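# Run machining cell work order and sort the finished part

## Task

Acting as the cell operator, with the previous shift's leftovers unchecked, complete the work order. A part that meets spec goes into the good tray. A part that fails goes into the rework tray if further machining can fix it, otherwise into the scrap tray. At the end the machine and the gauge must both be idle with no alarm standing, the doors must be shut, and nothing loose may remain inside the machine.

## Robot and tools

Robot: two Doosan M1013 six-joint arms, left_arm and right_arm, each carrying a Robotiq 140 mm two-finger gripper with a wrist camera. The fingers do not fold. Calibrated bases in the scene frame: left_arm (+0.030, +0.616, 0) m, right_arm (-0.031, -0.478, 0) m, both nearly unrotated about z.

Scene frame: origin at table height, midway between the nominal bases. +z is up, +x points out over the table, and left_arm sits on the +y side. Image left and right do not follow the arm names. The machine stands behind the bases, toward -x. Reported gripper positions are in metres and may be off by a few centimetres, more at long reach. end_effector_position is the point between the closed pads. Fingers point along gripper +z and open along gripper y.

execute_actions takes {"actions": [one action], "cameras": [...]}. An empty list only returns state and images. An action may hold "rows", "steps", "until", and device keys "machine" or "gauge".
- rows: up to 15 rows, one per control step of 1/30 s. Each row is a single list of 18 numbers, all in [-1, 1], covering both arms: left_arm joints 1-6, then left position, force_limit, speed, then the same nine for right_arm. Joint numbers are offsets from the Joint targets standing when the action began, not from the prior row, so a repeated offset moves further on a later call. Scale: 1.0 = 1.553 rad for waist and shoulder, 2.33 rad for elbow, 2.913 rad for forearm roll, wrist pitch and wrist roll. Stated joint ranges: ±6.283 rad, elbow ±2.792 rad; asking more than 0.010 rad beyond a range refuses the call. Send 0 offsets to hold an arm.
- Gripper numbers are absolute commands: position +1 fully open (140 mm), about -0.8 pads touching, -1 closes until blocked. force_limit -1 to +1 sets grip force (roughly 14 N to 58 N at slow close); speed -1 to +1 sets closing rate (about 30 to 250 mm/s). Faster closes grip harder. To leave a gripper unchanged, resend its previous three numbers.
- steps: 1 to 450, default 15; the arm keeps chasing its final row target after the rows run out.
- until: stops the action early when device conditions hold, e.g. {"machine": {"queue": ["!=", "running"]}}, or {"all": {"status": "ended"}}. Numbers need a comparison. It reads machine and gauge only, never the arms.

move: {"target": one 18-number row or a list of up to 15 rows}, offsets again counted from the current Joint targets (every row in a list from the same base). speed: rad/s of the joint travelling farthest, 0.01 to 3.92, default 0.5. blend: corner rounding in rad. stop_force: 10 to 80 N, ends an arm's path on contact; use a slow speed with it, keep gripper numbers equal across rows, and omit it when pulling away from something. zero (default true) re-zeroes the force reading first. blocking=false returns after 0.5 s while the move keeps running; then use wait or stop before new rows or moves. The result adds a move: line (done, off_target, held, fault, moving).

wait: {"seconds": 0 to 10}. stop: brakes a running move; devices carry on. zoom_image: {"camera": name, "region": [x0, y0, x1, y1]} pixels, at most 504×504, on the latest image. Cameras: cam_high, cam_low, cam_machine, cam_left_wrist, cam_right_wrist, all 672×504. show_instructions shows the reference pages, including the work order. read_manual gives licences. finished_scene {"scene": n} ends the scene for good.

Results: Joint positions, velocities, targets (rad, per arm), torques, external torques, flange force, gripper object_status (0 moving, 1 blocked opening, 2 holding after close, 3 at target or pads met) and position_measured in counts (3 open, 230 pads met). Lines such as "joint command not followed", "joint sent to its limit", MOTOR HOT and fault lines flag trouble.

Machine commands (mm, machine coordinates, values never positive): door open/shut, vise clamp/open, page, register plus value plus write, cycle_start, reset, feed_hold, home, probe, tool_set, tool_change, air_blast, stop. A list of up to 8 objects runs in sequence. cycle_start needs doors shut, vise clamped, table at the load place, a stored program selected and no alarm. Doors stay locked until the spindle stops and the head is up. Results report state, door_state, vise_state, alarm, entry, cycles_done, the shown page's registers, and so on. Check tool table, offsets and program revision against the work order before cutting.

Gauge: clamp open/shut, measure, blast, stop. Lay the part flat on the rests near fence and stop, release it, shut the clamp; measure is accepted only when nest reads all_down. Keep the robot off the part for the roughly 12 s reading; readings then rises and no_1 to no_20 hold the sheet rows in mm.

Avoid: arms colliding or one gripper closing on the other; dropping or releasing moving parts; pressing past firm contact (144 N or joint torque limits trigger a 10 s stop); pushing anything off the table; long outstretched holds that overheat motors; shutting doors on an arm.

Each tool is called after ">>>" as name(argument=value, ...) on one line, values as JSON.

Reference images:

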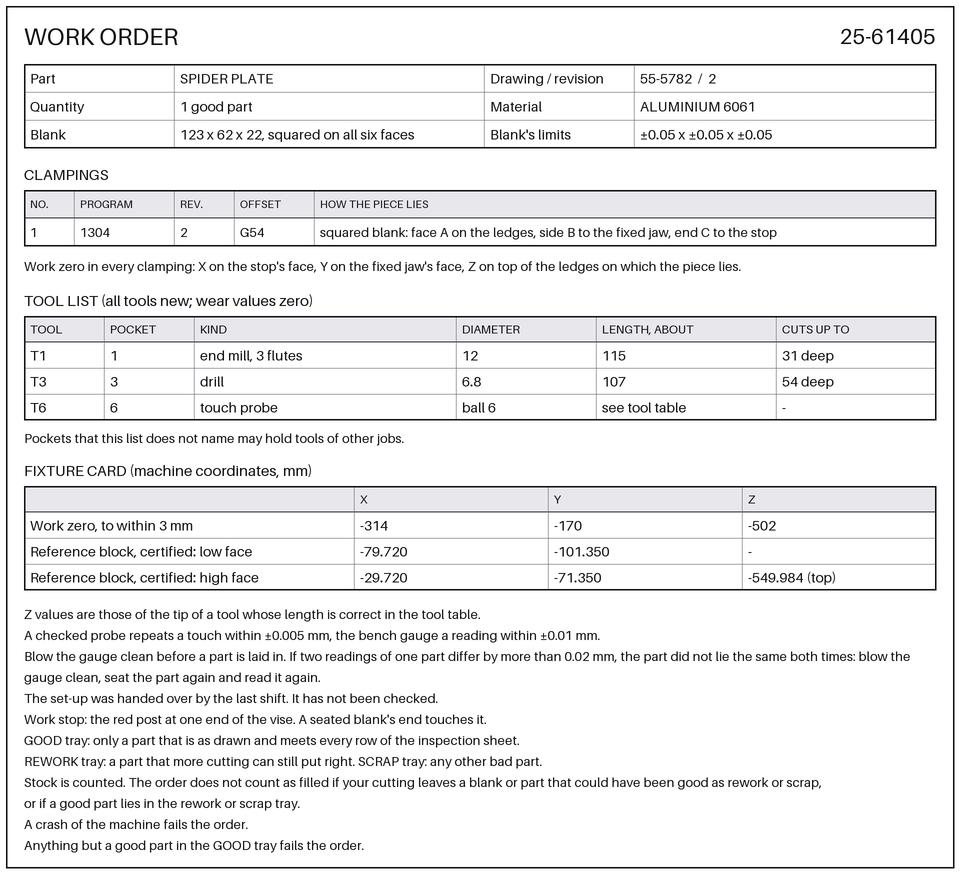

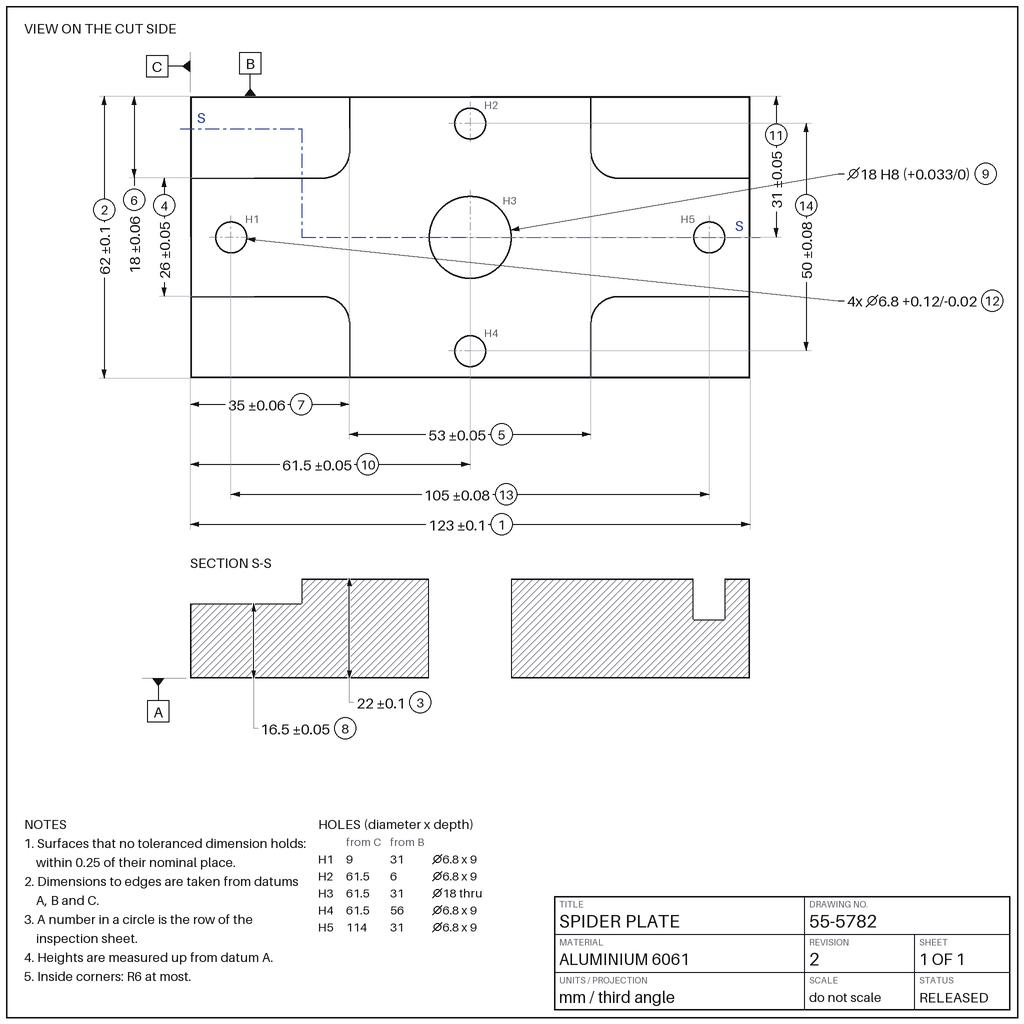

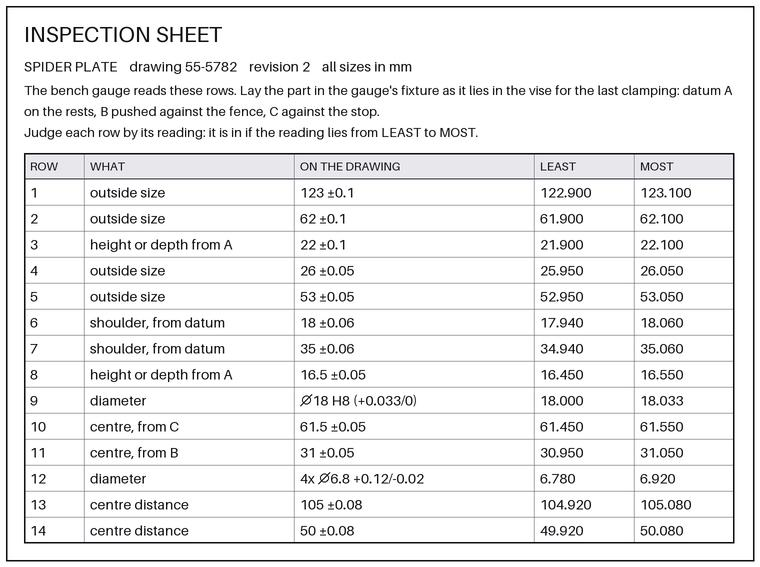

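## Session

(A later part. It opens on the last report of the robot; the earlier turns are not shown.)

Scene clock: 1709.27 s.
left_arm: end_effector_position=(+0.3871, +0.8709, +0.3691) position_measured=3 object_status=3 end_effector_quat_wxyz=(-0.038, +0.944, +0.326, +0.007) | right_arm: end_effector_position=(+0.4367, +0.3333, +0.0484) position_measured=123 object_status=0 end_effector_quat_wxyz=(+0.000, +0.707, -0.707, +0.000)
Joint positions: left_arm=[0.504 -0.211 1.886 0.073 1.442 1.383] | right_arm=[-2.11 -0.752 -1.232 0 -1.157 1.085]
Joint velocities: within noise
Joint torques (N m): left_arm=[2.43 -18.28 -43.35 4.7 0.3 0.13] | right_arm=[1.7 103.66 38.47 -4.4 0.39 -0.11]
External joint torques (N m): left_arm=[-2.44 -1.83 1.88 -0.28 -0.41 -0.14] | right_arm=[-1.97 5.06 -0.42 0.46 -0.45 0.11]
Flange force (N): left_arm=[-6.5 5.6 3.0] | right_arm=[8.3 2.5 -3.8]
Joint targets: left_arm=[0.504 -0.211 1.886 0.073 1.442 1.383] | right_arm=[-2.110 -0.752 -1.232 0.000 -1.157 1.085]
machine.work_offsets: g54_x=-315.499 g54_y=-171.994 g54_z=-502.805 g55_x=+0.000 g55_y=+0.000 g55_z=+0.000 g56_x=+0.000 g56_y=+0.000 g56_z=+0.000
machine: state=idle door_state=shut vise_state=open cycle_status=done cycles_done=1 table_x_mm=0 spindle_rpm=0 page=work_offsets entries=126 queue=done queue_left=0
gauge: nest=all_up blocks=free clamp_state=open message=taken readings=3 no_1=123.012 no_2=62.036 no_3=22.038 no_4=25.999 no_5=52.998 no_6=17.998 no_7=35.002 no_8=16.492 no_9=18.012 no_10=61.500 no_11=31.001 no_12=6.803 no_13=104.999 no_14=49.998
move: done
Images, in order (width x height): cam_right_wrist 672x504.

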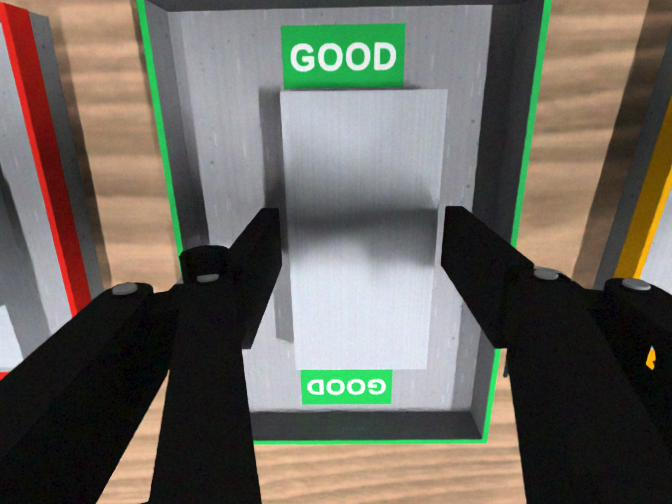

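>>> move(target=[[0,0,0,0,0,0,1,1,1, 0,0.0055,0.0045,0,-0.0061,0,0.048,0,-1],[0,0,0,0,0,0,1,1,1, 0,0.0386,0.0373,0,-0.0505,0,0.048,0,-1],[0,0,0,0,0,0,1,1,1, -0.2,0.3,-0.1,0,-0.12,-0.1,0.048,0,-1]], speed=[0.05,0.2,0.5], cameras=["cam_high","cam_machine","cam_low"])

Scene clock: 1721.00 s.
left_arm: end_effector_position=(+0.3871, +0.8709, +0.3691) position_measured=3 object_status=3 end_effector_quat_wxyz=(-0.038, +0.944, +0.326, +0.007) | right_arm: end_effector_position=(+0.4839, -0.0226, +0.3169) position_measured=123 object_status=3 end_effector_quat_wxyz=(+0.058, +0.699, -0.713, +0.000)
Joint positions: left_arm=[0.504 -0.211 1.886 0.073 1.442 1.383] | right_arm=[-2.421 -0.286 -1.465 0 -1.507 0.794]
Joint velocities: within noise
Joint torques (N m): left_arm=[2.57 -18.54 -43.34 4.73 0.3 0.13] | right_arm=[2.69 65.37 41.57 -4.69 0.11 -0.3]
External joint torques (N m): left_arm=[-2.55 -1.63 1.85 -0.29 -0.41 -0.13] | right_arm=[-2.77 4.26 -0.96 0.45 -0.47 0.31]
Flange force (N): left_arm=[-6.2 5.8 2.9] | right_arm=[8.2 4.0 0.3]
Joint targets: left_arm=[0.504 -0.211 1.886 0.073 1.442 1.383] | right_arm=[-2.421 -0.286 -1.465 0.000 -1.507 0.794]
machine.work_offsets: g54_x=-315.499 g54_y=-171.994 g54_z=-502.805 g55_x=+0.000 g55_y=+0.000 g55_z=+0.000 g56_x=+0.000 g56_y=+0.000 g56_z=+0.000
machine: state=idle door_state=shut vise_state=open cycle_status=done cycles_done=1 table_x_mm=0 spindle_rpm=0 page=work_offsets entries=126 queue=done queue_left=0
gauge: nest=all_up blocks=free clamp_state=open message=taken readings=3 no_1=123.012 no_2=62.036 no_3=22.038 no_4=25.999 no_5=52.998 no_6=17.998 no_7=35.002 no_8=16.492 no_9=18.012 no_10=61.500 no_11=31.001 no_12=6.803 no_13=104.999 no_14=49.998
move: done
Images, in order (width x height): cam_high 672x504, cam_low 672x504, cam_machine 672x504.

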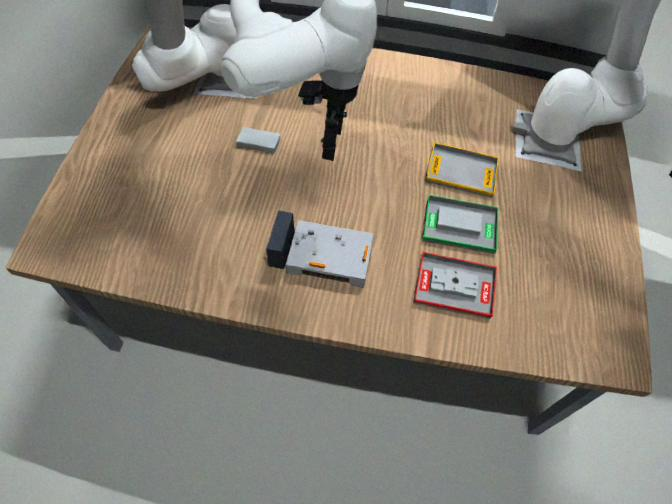

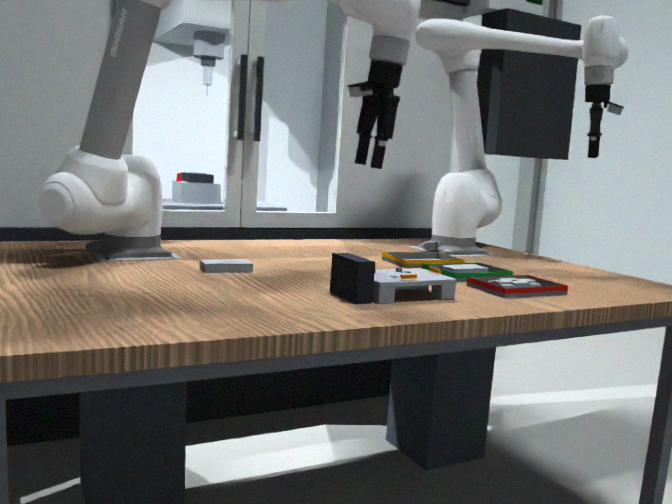

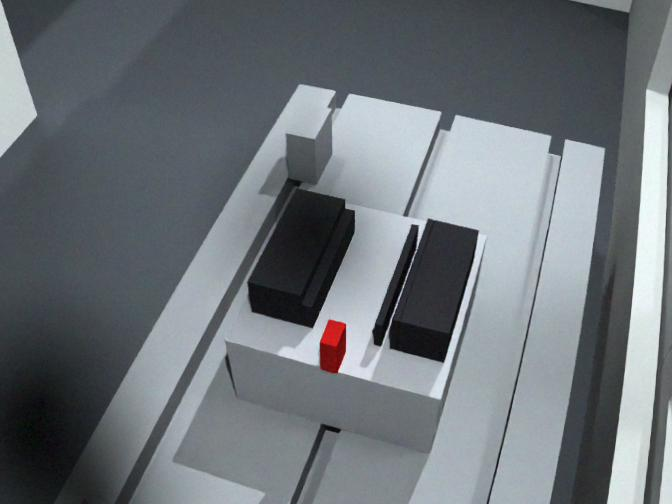

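>>> finished_scene(scene=1)

The scene is finished: the task was done.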